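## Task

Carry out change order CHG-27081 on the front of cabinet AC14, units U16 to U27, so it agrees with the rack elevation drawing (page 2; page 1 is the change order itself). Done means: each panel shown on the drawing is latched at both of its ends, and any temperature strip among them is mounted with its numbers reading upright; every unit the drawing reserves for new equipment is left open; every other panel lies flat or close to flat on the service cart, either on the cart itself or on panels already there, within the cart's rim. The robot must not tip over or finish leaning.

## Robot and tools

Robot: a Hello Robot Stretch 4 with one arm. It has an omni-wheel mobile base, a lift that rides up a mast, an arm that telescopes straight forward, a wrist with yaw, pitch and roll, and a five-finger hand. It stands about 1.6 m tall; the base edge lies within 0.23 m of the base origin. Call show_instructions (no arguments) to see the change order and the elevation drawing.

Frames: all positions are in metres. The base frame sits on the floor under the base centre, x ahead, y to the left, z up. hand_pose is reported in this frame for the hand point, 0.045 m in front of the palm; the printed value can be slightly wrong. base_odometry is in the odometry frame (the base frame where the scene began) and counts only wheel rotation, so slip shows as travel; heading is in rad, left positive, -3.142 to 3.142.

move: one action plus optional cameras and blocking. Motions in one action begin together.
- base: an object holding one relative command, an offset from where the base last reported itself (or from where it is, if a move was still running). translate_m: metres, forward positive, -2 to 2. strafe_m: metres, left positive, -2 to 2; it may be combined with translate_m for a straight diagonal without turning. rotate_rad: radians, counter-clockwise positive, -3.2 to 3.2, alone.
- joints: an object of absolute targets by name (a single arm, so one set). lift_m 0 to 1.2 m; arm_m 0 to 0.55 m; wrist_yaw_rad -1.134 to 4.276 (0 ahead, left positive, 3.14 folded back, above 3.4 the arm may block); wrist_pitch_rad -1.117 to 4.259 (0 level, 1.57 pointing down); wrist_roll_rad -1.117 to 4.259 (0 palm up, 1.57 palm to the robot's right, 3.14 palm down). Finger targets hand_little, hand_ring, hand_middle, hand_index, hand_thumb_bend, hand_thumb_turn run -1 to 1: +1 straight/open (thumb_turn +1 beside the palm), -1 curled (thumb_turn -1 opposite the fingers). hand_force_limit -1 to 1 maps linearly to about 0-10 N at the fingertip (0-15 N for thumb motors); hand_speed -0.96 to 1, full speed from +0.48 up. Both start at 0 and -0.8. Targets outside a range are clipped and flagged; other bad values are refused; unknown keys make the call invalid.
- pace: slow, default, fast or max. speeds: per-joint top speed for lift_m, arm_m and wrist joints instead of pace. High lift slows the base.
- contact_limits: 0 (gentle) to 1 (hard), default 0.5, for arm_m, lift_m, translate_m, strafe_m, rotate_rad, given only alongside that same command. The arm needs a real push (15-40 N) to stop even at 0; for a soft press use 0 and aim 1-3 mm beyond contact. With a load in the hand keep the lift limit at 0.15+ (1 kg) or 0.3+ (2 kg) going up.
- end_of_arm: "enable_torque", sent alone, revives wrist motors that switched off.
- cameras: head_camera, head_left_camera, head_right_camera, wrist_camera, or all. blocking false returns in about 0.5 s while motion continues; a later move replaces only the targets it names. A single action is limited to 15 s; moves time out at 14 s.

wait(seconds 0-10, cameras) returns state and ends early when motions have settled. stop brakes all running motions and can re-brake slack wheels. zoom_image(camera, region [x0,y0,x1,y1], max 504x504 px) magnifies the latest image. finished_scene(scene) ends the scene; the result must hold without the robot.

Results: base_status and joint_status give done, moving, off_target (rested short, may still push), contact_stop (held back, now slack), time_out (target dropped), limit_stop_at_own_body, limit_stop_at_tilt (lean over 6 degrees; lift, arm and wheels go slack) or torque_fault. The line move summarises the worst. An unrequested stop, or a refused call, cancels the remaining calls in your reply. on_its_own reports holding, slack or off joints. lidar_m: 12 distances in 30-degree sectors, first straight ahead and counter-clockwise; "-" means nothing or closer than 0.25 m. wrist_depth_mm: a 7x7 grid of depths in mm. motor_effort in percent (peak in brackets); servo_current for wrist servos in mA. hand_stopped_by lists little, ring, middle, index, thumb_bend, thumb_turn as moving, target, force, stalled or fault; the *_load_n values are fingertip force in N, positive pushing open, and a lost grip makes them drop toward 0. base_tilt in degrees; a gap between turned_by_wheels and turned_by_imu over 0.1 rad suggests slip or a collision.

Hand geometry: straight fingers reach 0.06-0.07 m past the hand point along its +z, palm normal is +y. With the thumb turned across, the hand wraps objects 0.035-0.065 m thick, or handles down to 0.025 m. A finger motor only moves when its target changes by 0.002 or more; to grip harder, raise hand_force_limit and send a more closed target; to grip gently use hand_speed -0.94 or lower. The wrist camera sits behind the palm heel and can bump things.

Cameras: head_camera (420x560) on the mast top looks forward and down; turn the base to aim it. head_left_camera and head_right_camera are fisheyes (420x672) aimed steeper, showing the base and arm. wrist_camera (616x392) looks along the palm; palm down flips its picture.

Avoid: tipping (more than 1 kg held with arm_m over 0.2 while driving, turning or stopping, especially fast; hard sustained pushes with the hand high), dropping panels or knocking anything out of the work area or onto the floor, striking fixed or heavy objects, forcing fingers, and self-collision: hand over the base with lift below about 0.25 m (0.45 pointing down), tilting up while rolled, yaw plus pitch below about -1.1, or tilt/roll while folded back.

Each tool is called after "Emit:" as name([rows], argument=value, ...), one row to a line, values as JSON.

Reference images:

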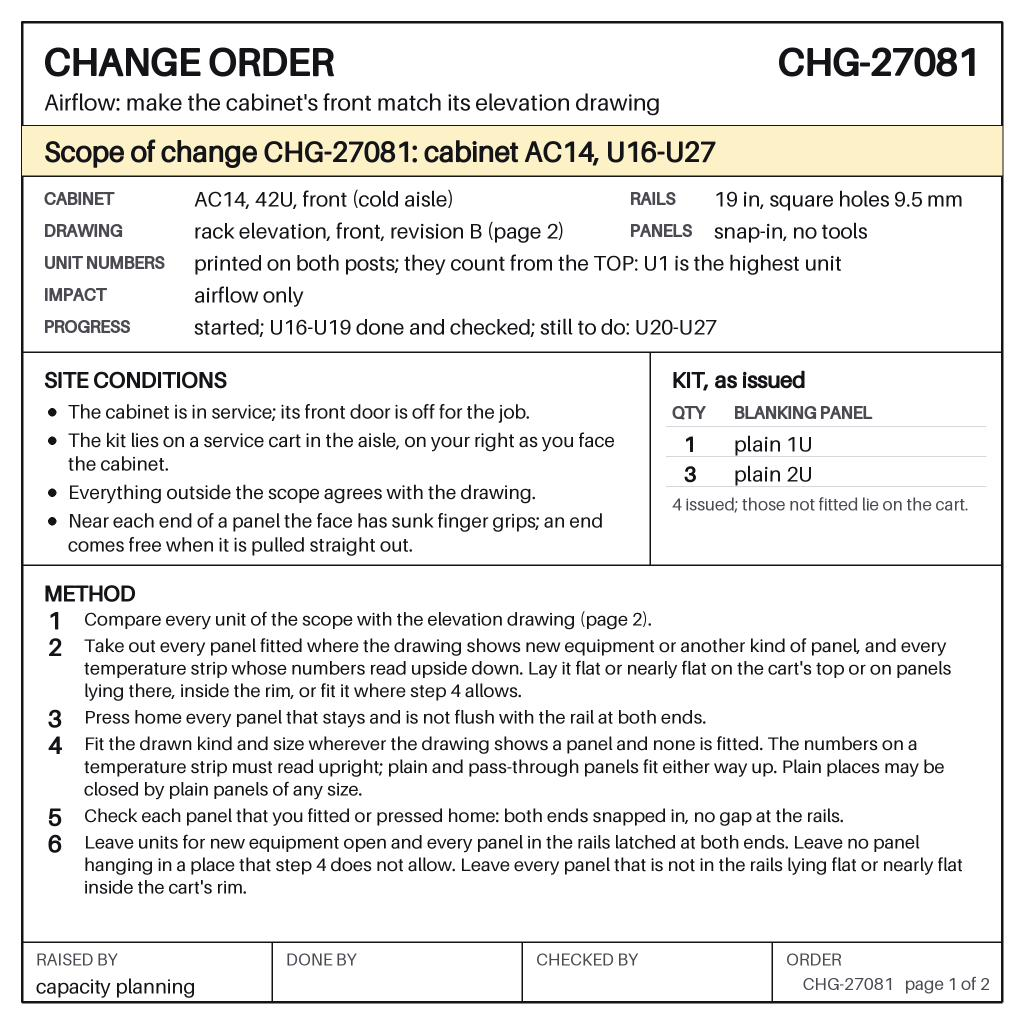

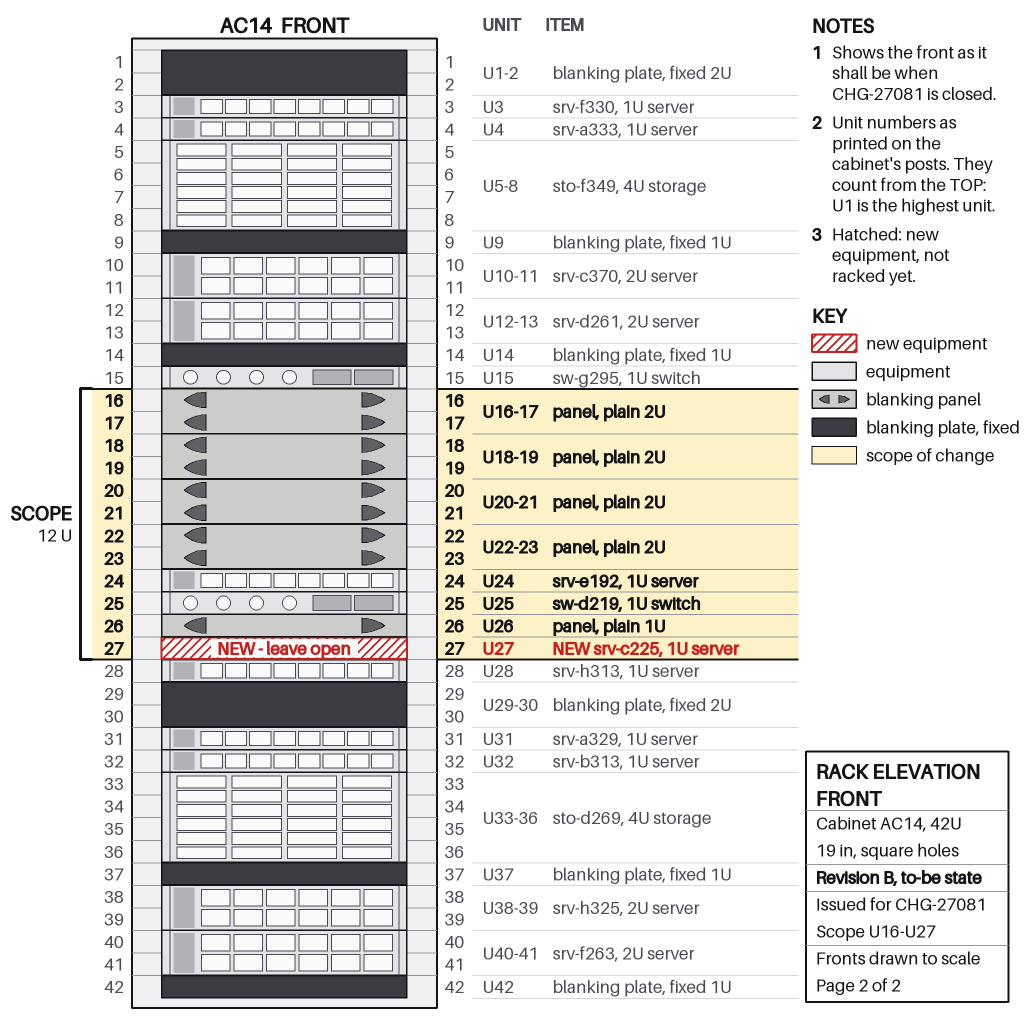

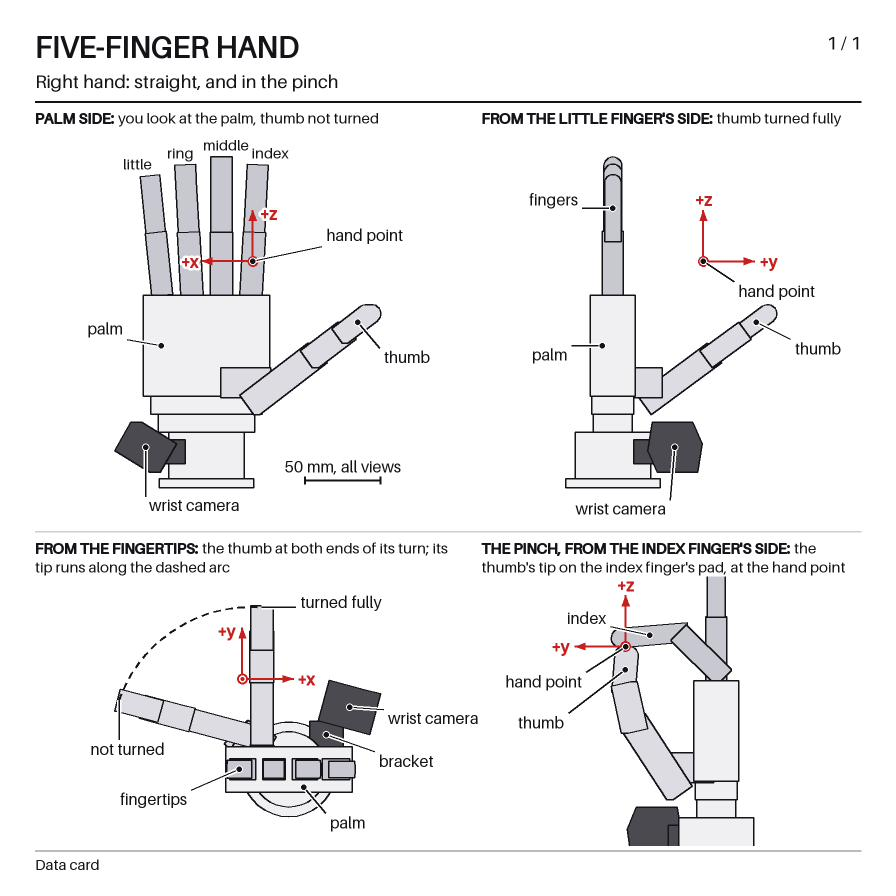

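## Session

Emit:
move(cameras=["all"])

Scene clock: 0.00 s.
base_odometry: x=+0.000 y=+0.000 heading=+0.000
turned_by_wheels: +0.000
turned_by_imu: +0.000
base_tilt: forward=+0.6 right=+0.9
lidar_m: 0.83 0.90 1.25 2.86 1.29 0.96 0.96 1.02 1.51 0.48 0.47 0.74
base_status: not commanded
joint_positions: lift_m=+0.231 arm_m=+0.001 wrist_yaw_rad=+3.066 wrist_pitch_rad=+0.004 wrist_roll_rad=+0.000 hand_little=+1.000 hand_ring=+1.000 hand_middle=+1.000 hand_index=+1.000 hand_thumb_turn=+1.000 hand_thumb_bend=+1.000 hand_force_limit=+0.000 hand_speed=-0.800
joint_status: not commanded
measured_speeds: all 0
hand_stopped_by: target,target,target,target,target,target
little_load_n: 0.0
ring_load_n: 0.0
middle_load_n: 0.0
index_load_n: 0.0
thumb_bend_load_n: 0.0
thumb_turn_load_n: 0.0
motor_effort: lift_m=+20 arm_m=+4 wheel_0=+0 wheel_1=+0 wheel_2=+2
servo_current: wrist_yaw_rad=33 wrist_pitch_rad=46 wrist_roll_rad=39
hand_pose: x=-0.0407 y=+0.1347 z=+0.4686 quat_wxyz=(-0.480, -0.482, +0.520, +0.517) (m; base frame)
wrist_depth_mm: 137 138 1078 1060 1060 1060 1060 / 119 139 1060 1078 1078 1060 1060 / 120 140 260 1078 1078 1060 1060 / 129 164 1098 1078 1060 1078 1078 / 1098 1098 1098 1098 1078 1078 - / 1098 1098 192 135 203 - - / 1098 1118 107 - - - -
pictures: head_camera, head_left_camera, head_right_camera, wrist_camera
camera_calibration:
wrist_camera: T_world_to_cam=[[0.0567605, 0.997518, -0.0416572, -0.0900055], [0.0115423, -0.0423773, -0.999035, 0.467586], [-0.998321, 0.0562249, -0.0139191, 0.112164], [0, 0, 0, 1]] pos_world=[0.111687, 0.103291, 0.464946]

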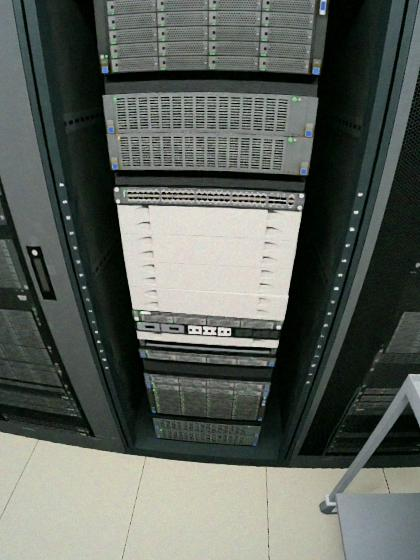

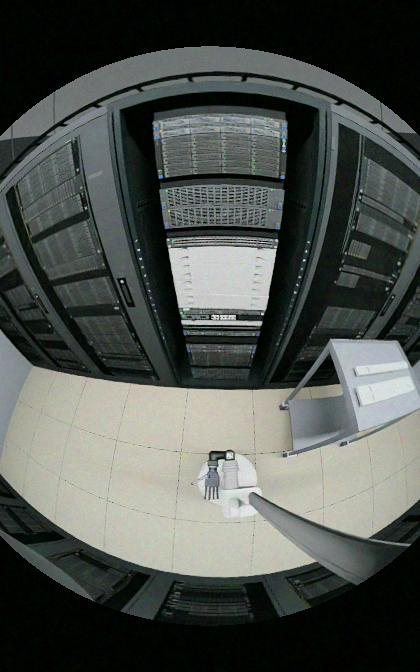

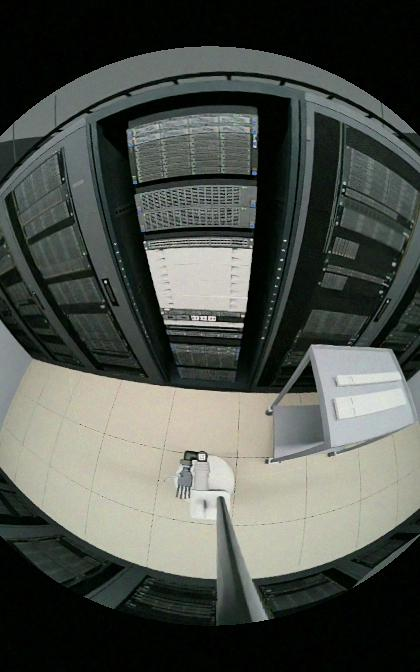

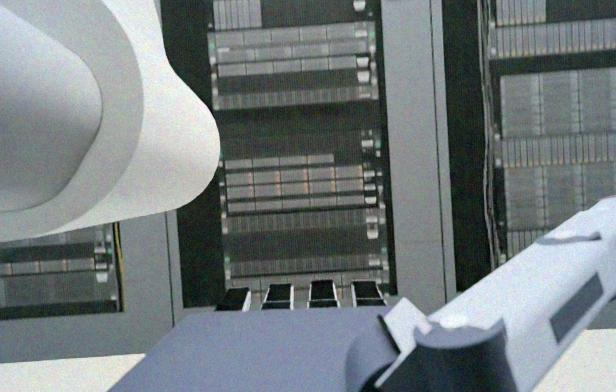

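Emit:
zoom_image(camera="head_camera", region=[100, 170, 320, 370])

Emit:
zoom_image(camera="head_camera", region=[100, 190, 200, 350])

Emit:
zoom_image(camera="head_camera", region=[220, 190, 320, 350])

Emit:
zoom_image(camera="head_right_camera", region=[260, 320, 420, 480])

Scaled by 2.291 from the camera's 420x560 image, which has a finer 1200x1600 frame.

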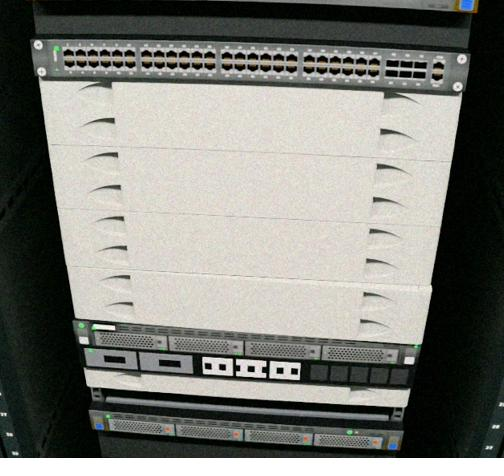

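Scaled by 3.150 from the camera's 420x560 image, which has a finer 1200x1600 frame.

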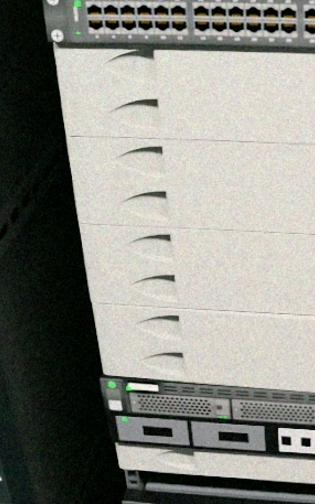

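Scaled by 3.150 from the camera's 420x560 image, which has a finer 1200x1600 frame.

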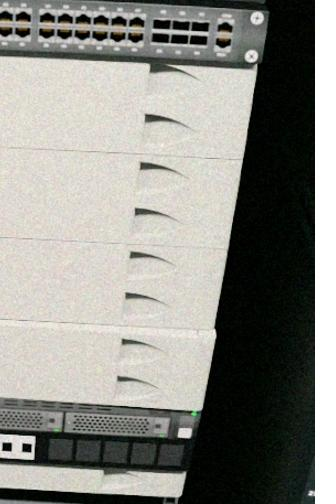

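Scaled by 3.150 from the camera's 420x672 image, which has a finer 600x960 frame.

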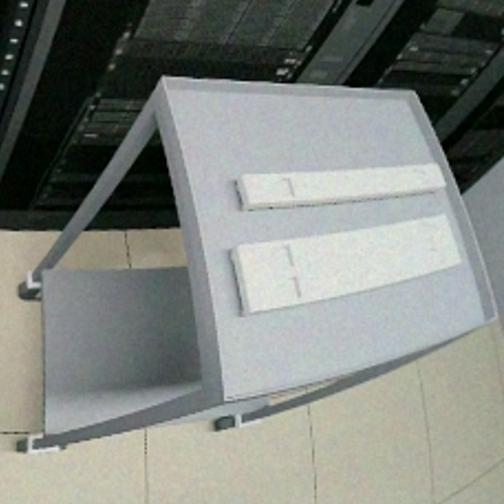

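Emit:
move(base={"rotate_rad": -0.076}, joints={"lift_m": 0.78})

Emit:
move(joints={"wrist_yaw_rad": 0.0, "hand_thumb_turn": 0.2, "hand_speed": 0.0}, base={"strafe_m": 0.1}, cameras=["head_camera", "wrist_camera"])

Emit:
zoom_image(camera="wrist_camera", region=[0, 0, 400, 300])

Scene clock: 13.20 s.
move: done
base_odometry: x=+0.000 y=+0.000 heading=-0.075
turned_by_wheels: -0.075
turned_by_imu: -0.075
base_tilt: forward=+0.6 right=+0.9
lidar_m: 0.81 0.86 1.18 2.87 1.40 1.02 0.96 1.02 1.42 0.64 0.46 0.68
base_status: done
joint_positions: lift_m=+0.780 arm_m=+0.001 wrist_yaw_rad=+3.066 wrist_pitch_rad=+0.004 wrist_roll_rad=+0.000 hand_little=+1.000 hand_ring=+1.000 hand_middle=+1.000 hand_index=+1.000 hand_thumb_turn=+1.000 hand_thumb_bend=+1.000 hand_force_limit=+0.000 hand_speed=-0.800
joint_status: all done
measured_speeds: all 0
hand_stopped_by: target,target,target,target,target,target
little_load_n: 0.0
ring_load_n: 0.0
middle_load_n: 0.0
index_load_n: 0.0
thumb_bend_load_n: 0.0
thumb_turn_load_n: 0.0
motor_effort: lift_m=+23(32) arm_m=+4(4) wheel_0=+3(9) wheel_1=+2(6) wheel_2=+3(8)
servo_current: wrist_yaw_rad=39(52) wrist_pitch_rad=59(85) wrist_roll_rad=33(52)
hand_pose: x=-0.0407 y=+0.1347 z=+1.0170 quat_wxyz=(-0.480, -0.482, +0.520, +0.517) (m; base frame)
wrist_depth_mm: 137 138 1060 1098 1098 1118 1118 / 121 139 1078 1078 1098 1118 1118 / 120 139 290 1078 1118 1118 1138 / 127 160 1078 1098 1098 1118 1138 / 1060 1078 1078 1118 1098 1118 - / 1060 1060 193 135 203 - - / 1060 1078 107 - - - -
pictures: none

Scene clock: 15.53 s.
move: done
base_odometry: x=+0.008 y=+0.100 heading=-0.076
turned_by_wheels: +0.000
turned_by_imu: +0.001
base_tilt: forward=+0.6 right=+0.9
lidar_m: 0.82 0.85 1.15 2.77 1.38 1.02 0.97 1.03 1.39 0.60 0.58 0.79
base_status: done
joint_positions: lift_m=+0.780 arm_m=+0.001 wrist_yaw_rad=+0.002 wrist_pitch_rad=+0.004 wrist_roll_rad=+0.000 hand_little=+1.000 hand_ring=+1.000 hand_middle=+1.000 hand_index=+1.000 hand_thumb_turn=+0.200 hand_thumb_bend=+1.000 hand_force_limit=+0.000 hand_speed=+0.000
joint_status: all done
measured_speeds: all 0
hand_stopped_by: target,target,target,target,target,target
little_load_n: 0.0
ring_load_n: 0.0
middle_load_n: 0.0
index_load_n: 0.0
thumb_bend_load_n: 0.0
thumb_turn_load_n: 0.0
motor_effort: lift_m=+23(24) arm_m=+4(4) wheel_0=-1(15) wheel_1=+0(11) wheel_2=+0(7)
servo_current: wrist_yaw_rad=46(104) wrist_pitch_rad=52(78) wrist_roll_rad=39(59)
hand_pose: x=+0.3934 y=-0.1177 z=+1.0170 quat_wxyz=(+0.498, +0.501, +0.502, +0.499) (m; base frame)
wrist_depth_mm: 707 615 621 615 609 574 564 / 691 627 621 621 621 580 564 / 676 634 621 621 627 715 - / 707 768 627 - 621 - - / 621 759 621 621 615 - - / 609 759 167 125 - - - / 591 788 107 - - - -
pictures: head_camera, wrist_camera
camera_calibration:
wrist_camera: T_world_to_cam=[[0.0212621, -0.998902, -0.0417346, -0.0610804], [-0.0149163, 0.0414224, -0.99903, 1.02001], [0.999663, 0.021864, -0.0140192, -0.22271], [0, 0, 0, 1]] pos_world=[0.239149, -0.0983952, 1.01335]

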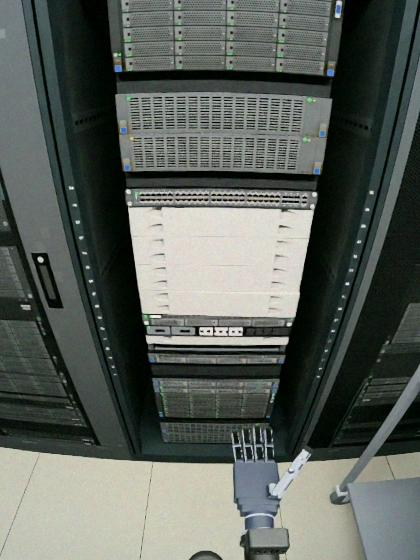

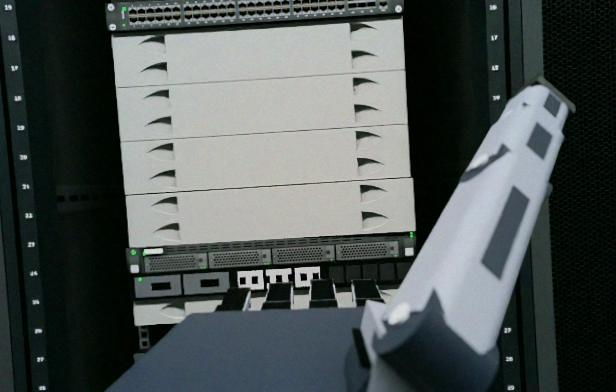

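Scaled by 1.260.

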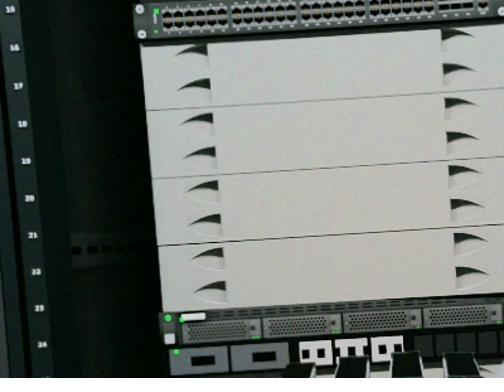

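Emit:
move(base={"strafe_m": -0.118}, joints={"lift_m": 0.77, "hand_little": -1, "hand_ring": -1, "hand_middle": -1, "hand_index": -1})

Emit:
move(joints={"arm_m": 0.4, "wrist_yaw_rad": 0.04}, cameras=["head_camera", "wrist_camera"])

Scene clock: 26.17 s.
move: done
base_odometry: x=-0.001 y=-0.018 heading=-0.075
turned_by_wheels: +0.000
turned_by_imu: +0.000
base_tilt: forward=+0.6 right=+0.9
lidar_m: 0.83 0.87 1.18 2.86 1.39 1.03 0.97 1.00 1.38 0.64 0.44 0.64
base_status: done
joint_positions: lift_m=+0.770 arm_m=+0.001 wrist_yaw_rad=+0.002 wrist_pitch_rad=+0.004 wrist_roll_rad=+0.000 hand_little=-1.000 hand_ring=-1.000 hand_middle=-1.000 hand_index=-1.000 hand_thumb_turn=+0.200 hand_thumb_bend=+1.000 hand_force_limit=+0.000 hand_speed=+0.000
joint_status: all done
measured_speeds: all 0
hand_stopped_by: target,target,target,target,target,target
little_load_n: 0.0
ring_load_n: 0.0
middle_load_n: 0.0
index_load_n: 0.0
thumb_bend_load_n: 0.0
thumb_turn_load_n: 0.0
motor_effort: lift_m=+15(25) arm_m=+4(4) wheel_0=+2(15) wheel_1=-1(10) wheel_2=+1(5)
servo_current: wrist_yaw_rad=33(52) wrist_pitch_rad=59(65) wrist_roll_rad=39(52)
hand_pose: x=+0.3934 y=-0.1178 z=+1.0078 quat_wxyz=(+0.498, +0.501, +0.502, +0.499) (m; base frame)
wrist_depth_mm: 621 621 615 615 732 564 569 / 621 621 621 615 750 564 564 / 723 627 621 627 778 569 - / 732 627 621 615 574 - - / 732 621 143 132 135 - - / 723 634 139 125 - - - / 715 627 107 - - - -
pictures: none

Scene clock: 28.43 s.
move: done
base_odometry: x=-0.001 y=-0.018 heading=-0.075
turned_by_wheels: +0.000
turned_by_imu: +0.000
base_tilt: forward=+0.6 right=+0.9
lidar_m: 0.84 0.85 1.17 2.88 1.39 1.01 0.96 1.02 1.38 0.67 0.45 0.67
base_status: not commanded
joint_positions: lift_m=+0.770 arm_m=+0.400 wrist_yaw_rad=+0.038 wrist_pitch_rad=+0.004 wrist_roll_rad=+0.000 hand_little=-1.000 hand_ring=-1.000 hand_middle=-1.000 hand_index=-1.000 hand_thumb_turn=+0.200 hand_thumb_bend=+1.000 hand_force_limit=+0.000 hand_speed=+0.000
joint_status: all done
measured_speeds: all 0
hand_stopped_by: target,target,target,target,target,target
little_load_n: 0.0
ring_load_n: 0.0
middle_load_n: 0.0
index_load_n: 0.0
thumb_bend_load_n: 0.0
thumb_turn_load_n: 0.5
motor_effort: lift_m=+14(15) arm_m=+8(13) wheel_0=+2(2) wheel_1=-1(1) wheel_2=+0(1)
servo_current: wrist_yaw_rad=39(65) wrist_pitch_rad=39(72) wrist_roll_rad=33(59)
hand_pose: x=+0.7966 y=-0.1097 z=+1.0078 quat_wxyz=(+0.489, +0.492, +0.511, +0.508) (m; base frame)
wrist_depth_mm: 228 224 220 218 215 455 312 / 229 225 221 220 216 462 298 / 230 227 223 222 216 508 - / 225 220 214 209 204 - - / 226 220 144 132 135 - - / 227 223 141 125 - - - / 229 225 107 - - - -
pictures: head_camera, wrist_camera
camera_calibration:
wrist_camera: T_world_to_cam=[[0.0568457, -0.997512, -0.0416886, -0.0902393], [-0.0163804, 0.0408187, -0.999032, 1.0175], [0.998249, 0.0574736, -0.0140192, -0.620994], [0, 0, 0, 1]] pos_world=[0.641703, -0.095857, 1.00405]

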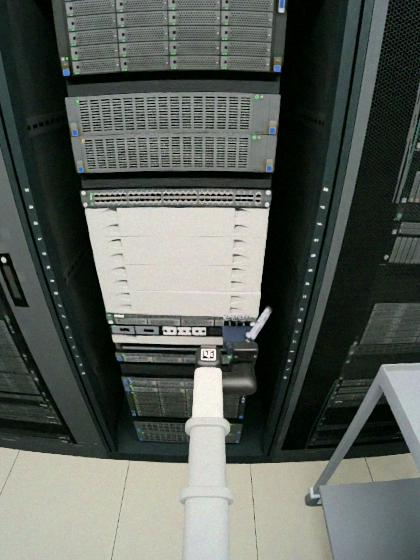

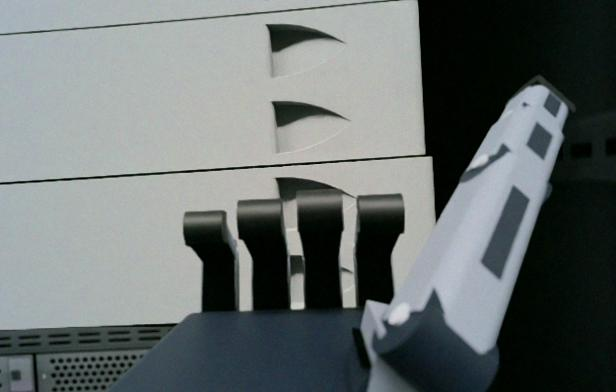

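Emit:
move(joints={"arm_m": 0.49}, speeds={"arm_m": 0.03}, contact_limits={"arm_m": 0.15}, cameras=["wrist_camera"])

Scene clock: 32.60 s.
move: contact_stop
base_odometry: x=-0.002 y=-0.018 heading=-0.075
turned_by_wheels: +0.000
turned_by_imu: +0.001
base_tilt: forward=+0.6 right=+0.9
lidar_m: 0.80 0.86 1.16 2.88 1.41 1.02 0.95 1.01 1.37 0.66 0.41 0.65
base_status: not commanded
joint_positions: lift_m=+0.770 arm_m=+0.467 wrist_yaw_rad=+0.037 wrist_pitch_rad=+0.003 wrist_roll_rad=+0.000 hand_little=-1.000 hand_ring=-1.000 hand_middle=-1.000 hand_index=-1.000 hand_thumb_turn=+0.200 hand_thumb_bend=+1.000 hand_force_limit=+0.000 hand_speed=+0.000
joint_status: arm_m contact_stop (moved +0.068 of +0.090)
measured_speeds: all 0
hand_stopped_by: target,target,target,target,target,target
little_load_n: -3.0
ring_load_n: -3.0
middle_load_n: -2.5
index_load_n: -3.0
thumb_bend_load_n: 0.0
thumb_turn_load_n: 0.0
on_its_own: arm_m is slack since a contact_stop (your +0.490 is given up)
motor_effort: lift_m=+14(15) arm_m=+0(20) wheel_0=+6(6) wheel_1=+4(4) wheel_2=-8(8)
servo_current: wrist_yaw_rad=39(46) wrist_pitch_rad=39(72) wrist_roll_rad=39(59)
contact_limits: arm_m 0.15
hand_pose: x=+0.8640 y=-0.1101 z=+1.0080 quat_wxyz=(+0.490, +0.492, +0.510, +0.508) (m; base frame)
wrist_depth_mm: 158 157 157 156 154 375 298 / 159 158 157 160 155 402 285 / 160 159 158 157 156 156 - / 161 160 159 157 156 - - / 162 160 144 132 134 - - / 163 161 141 125 - - - / 163 162 107 - - - -
pictures: wrist_camera
camera_calibration:
wrist_camera: T_world_to_cam=[[0.055487, -0.997587, -0.0417194, -0.0931844], [-0.0153274, 0.0409278, -0.999045, 1.01799], [0.998342, 0.0560735, -0.0130194, -0.689471], [0, 0, 0, 1]] pos_world=[0.709101, -0.0959625, 1.00415]

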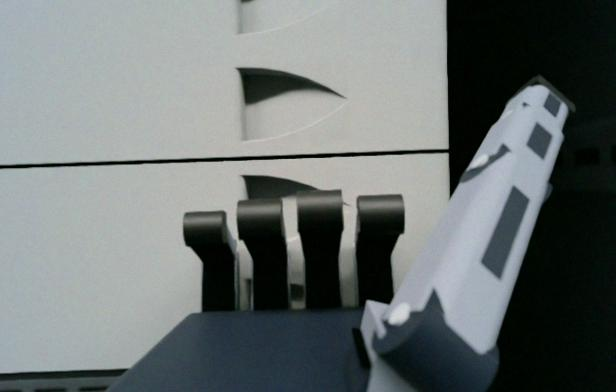

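Emit:
move(joints={"arm_m": 0.3})

Emit:
move(base={"strafe_m": 0.2}, joints={"lift_m": 0.78, "arm_m": 0.2, "wrist_yaw_rad": -0.5, "hand_little": 1, "hand_ring": 1, "hand_middle": 1, "hand_index": 1}, cameras=["head_camera", "wrist_camera"])

Emit:
zoom_image(camera="wrist_camera", region=[0, 0, 350, 320])

Emit:
zoom_image(camera="head_camera", region=[250, 190, 350, 370])

Emit:
zoom_image(camera="head_camera", region=[140, 190, 240, 370])

Scene clock: 36.90 s.
move: done
base_odometry: x=-0.001 y=-0.018 heading=-0.075
turned_by_wheels: +0.000
turned_by_imu: +0.000
base_tilt: forward=+0.6 right=+1.0
lidar_m: 0.80 0.88 1.19 2.89 1.41 1.00 0.95 1.02 1.40 0.60 0.46 0.65
base_status: not commanded
joint_positions: lift_m=+0.770 arm_m=+0.300 wrist_yaw_rad=+0.038 wrist_pitch_rad=+0.003 wrist_roll_rad=+0.000 hand_little=-1.000 hand_ring=-1.000 hand_middle=-1.000 hand_index=-1.000 hand_thumb_turn=+0.200 hand_thumb_bend=+1.000 hand_force_limit=+0.000 hand_speed=+0.000
joint_status: all done
measured_speeds: all 0
hand_stopped_by: target,target,target,target,target,target
little_load_n: 0.0
ring_load_n: 0.0
middle_load_n: 0.0
index_load_n: 0.0
thumb_bend_load_n: 0.0
thumb_turn_load_n: 0.0
motor_effort: lift_m=+15(15) arm_m=-9(12) wheel_0=+2(6) wheel_1=+1(4) wheel_2=-1(8)
servo_current: wrist_yaw_rad=33(46) wrist_pitch_rad=52(78) wrist_roll_rad=26(46)
hand_pose: x=+0.6972 y=-0.1098 z=+1.0080 quat_wxyz=(+0.490, +0.491, +0.510, +0.509) (m; base frame)
wrist_depth_mm: - - - 317 647 415 260 / 327 325 322 320 661 424 262 / 329 325 324 320 676 466 - / 330 327 325 322 320 - - / 332 330 144 133 134 - - / 327 325 141 125 - - - / 329 325 107 - - - -
pictures: none

Scene clock: 38.87 s.
move: done
base_odometry: x=+0.014 y=+0.181 heading=-0.075
turned_by_wheels: +0.000
turned_by_imu: +0.001
base_tilt: forward=+0.6 right=+0.9
lidar_m: 0.83 0.83 1.14 2.68 1.39 1.00 0.96 1.02 1.35 0.64 0.65 0.87
base_status: done
joint_positions: lift_m=+0.780 arm_m=+0.200 wrist_yaw_rad=-0.498 wrist_pitch_rad=+0.003 wrist_roll_rad=+0.000 hand_little=+1.000 hand_ring=+1.000 hand_middle=+1.000 hand_index=+1.000 hand_thumb_turn=+0.200 hand_thumb_bend=+1.000 hand_force_limit=+0.000 hand_speed=+0.000
joint_status: all done
measured_speeds: all 0
hand_stopped_by: target,target,target,target,target,target
little_load_n: 0.0
ring_load_n: 0.5
middle_load_n: 0.0
index_load_n: 0.0
thumb_bend_load_n: 0.0
thumb_turn_load_n: 0.5
motor_effort: lift_m=+23(28) arm_m=-9(12) wheel_0=-1(13) wheel_1=+0(10) wheel_2=+2(6)
servo_current: wrist_yaw_rad=46(91) wrist_pitch_rad=52(65) wrist_roll_rad=39(52)
hand_pose: x=+0.5096 y=-0.2097 z=+1.0173 quat_wxyz=(+0.607, +0.609, +0.362, +0.361) (m; base frame)
wrist_depth_mm: 402 442 496 691 554 654 778 / - - 500 676 559 640 759 / 397 436 488 691 569 621 - / 397 436 496 691 569 - - / - - 484 676 569 - - / 392 430 173 125 - - - / 392 418 107 - - - -
pictures: head_camera, wrist_camera
camera_calibration:
wrist_camera: T_world_to_cam=[[-0.460404, -0.886733, -0.0416289, 0.113418], [0.00761701, 0.0429468, -0.999048, 1.01466], [0.887677, -0.460283, -0.0130186, -0.381809], [0, 0, 0, 1]] pos_world=[0.383412, -0.118746, 1.01345]

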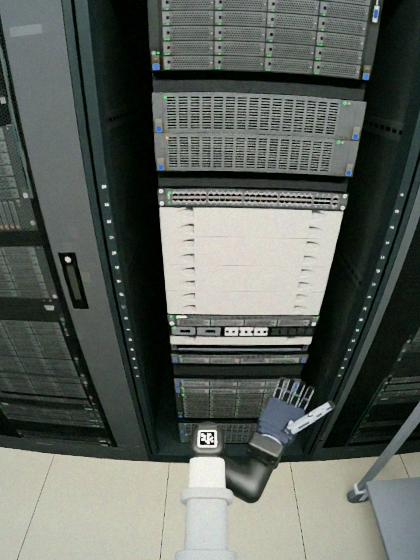

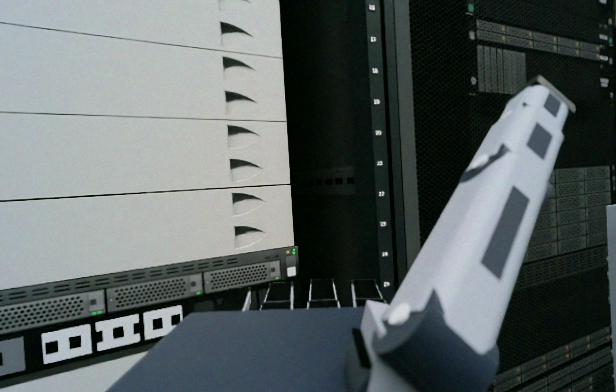

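Scaled by 1.440.

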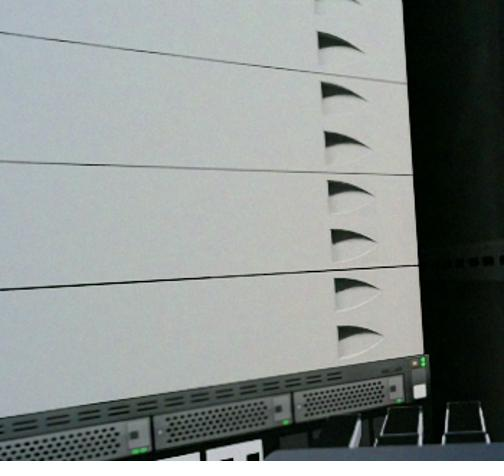

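Scaled by 2.800 from the camera's 420x560 image, which has a finer 1200x1600 frame.

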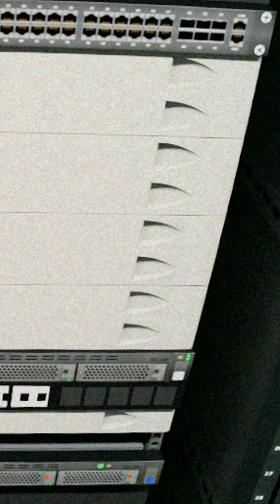

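Scaled by 2.800 from the camera's 420x560 image, which has a finer 1200x1600 frame.

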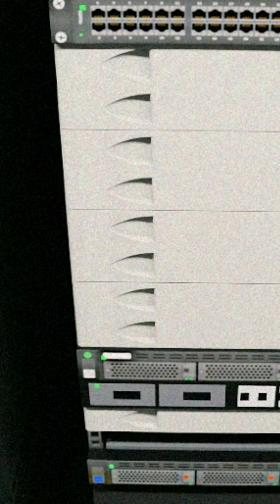

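Emit:
move(joints={"lift_m": 0.65, "arm_m": 0.2, "wrist_yaw_rad": 0.45, "hand_thumb_turn": 1.0}, cameras=["wrist_camera"])

Emit:
zoom_image(camera="wrist_camera", region=[200, 0, 500, 300])

Emit:
move(joints={"lift_m": 0.65, "arm_m": 0.25, "wrist_yaw_rad": -0.6, "wrist_pitch_rad": 0.15}, cameras=["wrist_camera"])

Emit:
zoom_image(camera="wrist_camera", region=[0, 0, 300, 300])

Scene clock: 45.63 s.
move: done
base_odometry: x=+0.014 y=+0.181 heading=-0.075
turned_by_wheels: +0.000
turned_by_imu: +0.001
base_tilt: forward=+0.6 right=+1.0
lidar_m: 0.83 0.81 1.12 2.67 1.41 0.99 0.94 1.01 1.39 0.63 0.68 0.88
base_status: not commanded
joint_positions: lift_m=+0.650 arm_m=+0.200 wrist_yaw_rad=+0.448 wrist_pitch_rad=+0.003 wrist_roll_rad=+0.000 hand_little=+1.000 hand_ring=+1.000 hand_middle=+1.000 hand_index=+1.000 hand_thumb_turn=+1.000 hand_thumb_bend=+1.000 hand_force_limit=+0.000 hand_speed=+0.000
joint_status: all done
measured_speeds: all 0
hand_stopped_by: target,target,target,target,target,target
little_load_n: 0.0
ring_load_n: 0.0
middle_load_n: 0.0
index_load_n: 0.0
thumb_bend_load_n: 0.0
thumb_turn_load_n: 0.0
motor_effort: lift_m=+14(23) arm_m=-8(11) wheel_0=-1(1) wheel_1=+1(1) wheel_2=+2(2)
servo_current: wrist_yaw_rad=33(104) wrist_pitch_rad=52(91) wrist_roll_rad=26(52)
hand_pose: x=+0.6222 y=-0.0107 z=+0.8880 quat_wxyz=(+0.376, +0.377, +0.600, +0.597) (m; base frame)
wrist_depth_mm: 554 477 564 627 377 345 319 / 564 477 539 621 387 347 320 / 574 484 525 615 382 343 319 / 585 492 544 603 382 347 320 / 591 500 473 634 413 - - / 597 508 173 125 202 - - / 609 525 107 - - - -
pictures: wrist_camera
camera_calibration:
wrist_camera: T_world_to_cam=[[0.449419, -0.892349, -0.0416625, -0.229743], [-0.0303764, 0.0313453, -0.999047, 0.899596], [0.892804, 0.450257, -0.0130192, -0.385396], [0, 0, 0, 1]] pos_world=[0.474661, -0.0596821, 0.88415]

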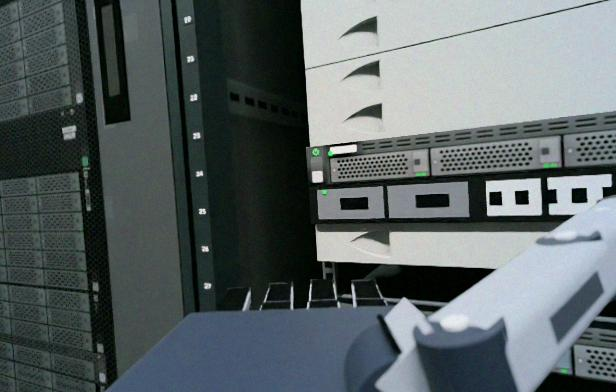

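Scaled by 1.680.

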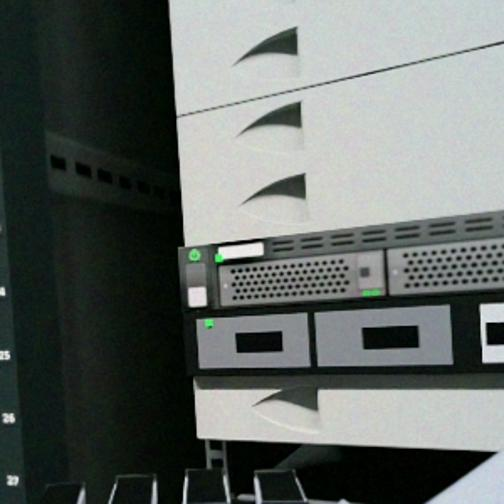

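Scene clock: 46.83 s.
move: done
base_odometry: x=+0.014 y=+0.181 heading=-0.075
turned_by_wheels: +0.000
turned_by_imu: +0.000
base_tilt: forward=+0.6 right=+1.0
lidar_m: 0.83 0.81 1.18 2.68 1.39 1.02 0.97 1.03 1.40 0.65 0.66 0.90
base_status: not commanded
joint_positions: lift_m=+0.650 arm_m=+0.250 wrist_yaw_rad=-0.598 wrist_pitch_rad=+0.153 wrist_roll_rad=+0.000 hand_little=+1.000 hand_ring=+1.000 hand_middle=+1.000 hand_index=+1.000 hand_thumb_turn=+1.000 hand_thumb_bend=+1.000 hand_force_limit=+0.000 hand_speed=+0.000
joint_status: all done
measured_speeds: all 0
hand_stopped_by: target,target,target,target,target,target
little_load_n: 0.0
ring_load_n: 0.0
middle_load_n: 0.0
index_load_n: 0.0
thumb_bend_load_n: 0.0
thumb_turn_load_n: 0.0
motor_effort: lift_m=+14(21) arm_m=+9(11) wheel_0=-1(1) wheel_1=+1(1) wheel_2=+2(2)
servo_current: wrist_yaw_rad=46(104) wrist_pitch_rad=46(85) wrist_roll_rad=46(46)
hand_pose: x=+0.5425 y=-0.2260 z=+0.8544 quat_wxyz=(+0.576, +0.671, +0.355, +0.305) (m; base frame)
wrist_depth_mm: 349 - 442 591 525 654 820 / 351 389 449 609 539 668 809 / 349 399 452 634 559 683 820 / 349 585 512 668 569 707 854 / 442 430 477 668 591 723 - / 370 427 193 126 202 - - / 389 421 107 - - - -
pictures: wrist_camera
camera_calibration:
wrist_camera: T_world_to_cam=[[-0.551562, -0.832973, -0.04399, 0.171042], [-0.110677, 0.125353, -0.985919, 0.924029], [0.826759, -0.538927, -0.161331, -0.278695], [0, 0, 0, 1]] pos_world=[0.427023, -0.123553, 0.87358]

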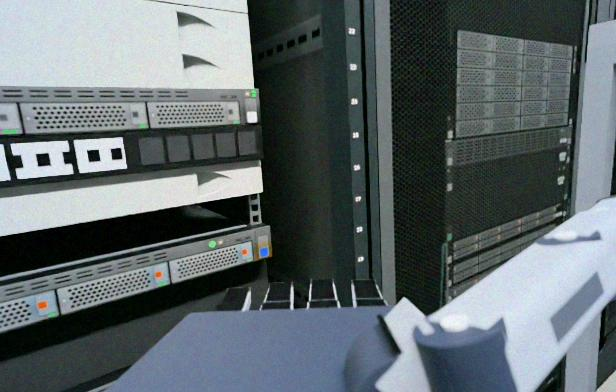

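Scaled by 1.680.

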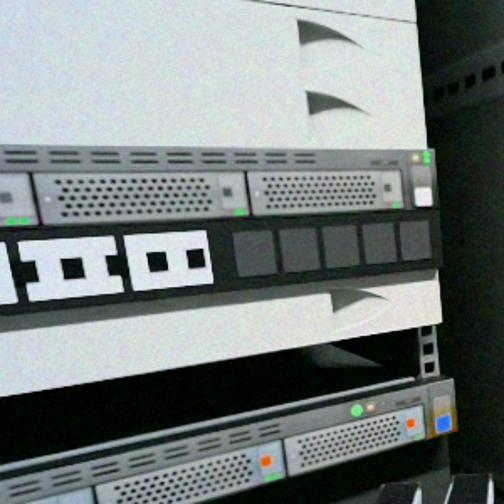

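Emit:
move(joints={"lift_m": 0.48, "arm_m": 0.3, "wrist_yaw_rad": 0.35, "wrist_pitch_rad": -0.2}, cameras=["wrist_camera"])

Emit:
zoom_image(camera="wrist_camera", region=[180, 0, 480, 300])

Emit:
move(joints={"wrist_yaw_rad": -0.5}, cameras=["wrist_camera"])

Emit:
zoom_image(camera="wrist_camera", region=[50, 0, 350, 300])

Scene clock: 60.10 s.
move: done
base_odometry: x=+0.014 y=+0.181 heading=-0.075
turned_by_wheels: +0.000
turned_by_imu: +0.000
base_tilt: forward=+0.6 right=+0.9
lidar_m: 0.83 0.84 1.15 2.67 1.39 1.03 0.92 1.02 1.40 0.67 0.66 0.87
base_status: not commanded
joint_positions: lift_m=+0.480 arm_m=+0.300 wrist_yaw_rad=+0.348 wrist_pitch_rad=-0.191 wrist_roll_rad=+0.000 hand_little=+1.000 hand_ring=+1.000 hand_middle=+1.000 hand_index=+1.000 hand_thumb_turn=+1.000 hand_thumb_bend=+1.000 hand_force_limit=+0.000 hand_speed=+0.000
joint_status: all done
measured_speeds: all 0
hand_stopped_by: target,target,target,target,target,target
little_load_n: -0.5
ring_load_n: 0.0
middle_load_n: 0.0
index_load_n: 0.0
thumb_bend_load_n: 0.0
thumb_turn_load_n: 0.0
motor_effort: lift_m=+14(22) arm_m=+8(11) wheel_0=-1(1) wheel_1=+1(1) wheel_2=+1(2)
servo_current: wrist_yaw_rad=33(117) wrist_pitch_rad=65(163) wrist_roll_rad=46(52)
hand_pose: x=+0.7045 y=-0.0410 z=+0.7597 quat_wxyz=(+0.443, +0.366, +0.521, +0.631) (m; base frame)
wrist_depth_mm: 415 480 554 351 317 289 271 / 410 473 379 340 312 287 - / 397 477 530 340 - - 530 / 389 452 544 866 654 574 627 / 375 452 504 319 293 271 - / 366 439 192 134 296 - - / 359 - 107 - - - -
pictures: wrist_camera
camera_calibration:
wrist_camera: T_world_to_cam=[[0.365224, -0.930175, -0.037227, -0.244645], [0.154516, 0.100007, -0.982916, 0.635132], [0.918007, 0.353232, 0.180252, -0.615365], [0, 0, 0, 1]] pos_world=[0.556121, -0.0737137, 0.726095]

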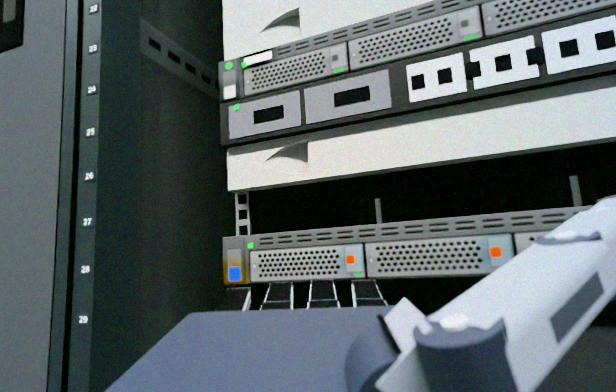

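Scaled by 1.680.

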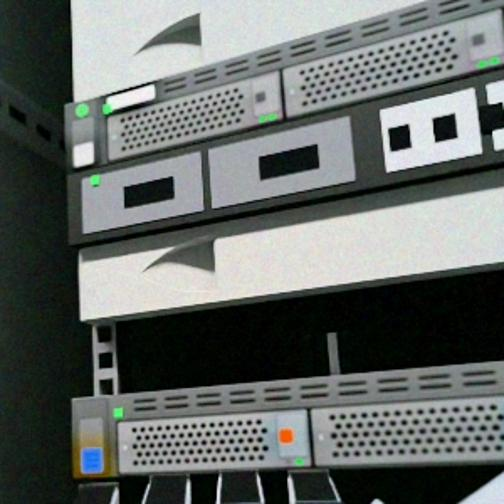

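Scene clock: 61.20 s.
move: done
base_odometry: x=+0.014 y=+0.181 heading=-0.075
turned_by_wheels: +0.000
turned_by_imu: +0.000
base_tilt: forward=+0.6 right=+1.0
lidar_m: 0.82 0.83 1.17 2.67 1.37 1.02 0.96 1.00 1.39 0.64 0.66 0.86
base_status: not commanded
joint_positions: lift_m=+0.480 arm_m=+0.300 wrist_yaw_rad=-0.498 wrist_pitch_rad=-0.191 wrist_roll_rad=+0.000 hand_little=+1.000 hand_ring=+1.000 hand_middle=+1.000 hand_index=+1.000 hand_thumb_turn=+1.000 hand_thumb_bend=+1.000 hand_force_limit=+0.000 hand_speed=+0.000
joint_status: all done
measured_speeds: all 0
hand_stopped_by: target,target,target,target,target,target
little_load_n: 0.0
ring_load_n: 0.0
middle_load_n: 0.0
index_load_n: 0.0
thumb_bend_load_n: 0.0
thumb_turn_load_n: 0.0
motor_effort: lift_m=+14(14) arm_m=+8(9) wheel_0=-1(1) wheel_1=+1(1) wheel_2=+1(2)
servo_current: wrist_yaw_rad=39(98) wrist_pitch_rad=72(85) wrist_roll_rad=39(52)
hand_pose: x=+0.5951 y=-0.2022 z=+0.7598 quat_wxyz=(+0.663, +0.547, +0.325, +0.394) (m; base frame)
wrist_depth_mm: 347 - 452 496 539 591 723 / 336 370 413 477 517 569 691 / 330 366 410 459 517 544 661 / 634 691 1060 500 512 525 621 / 317 343 389 439 554 500 - / 319 351 193 125 202 - - / 319 342 107 - - - -
pictures: wrist_camera
camera_calibration:
wrist_camera: T_world_to_cam=[[-0.453349, -0.890556, -0.0371995, 0.14042], [0.177617, -0.049363, -0.982861, 0.624304], [0.873457, -0.452187, 0.180556, -0.594652], [0, 0, 0, 1]] pos_world=[0.472175, -0.113024, 0.726196]

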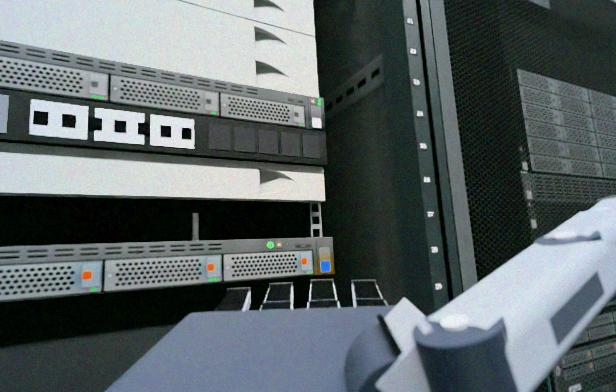

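Scaled by 1.680.

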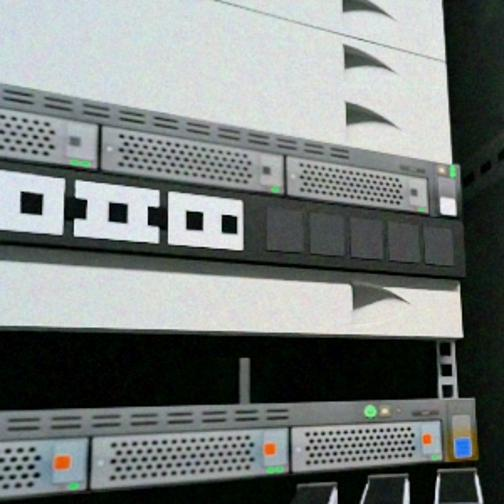

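Emit:
finished_scene(scene=2)

The scene is finished: the task was done.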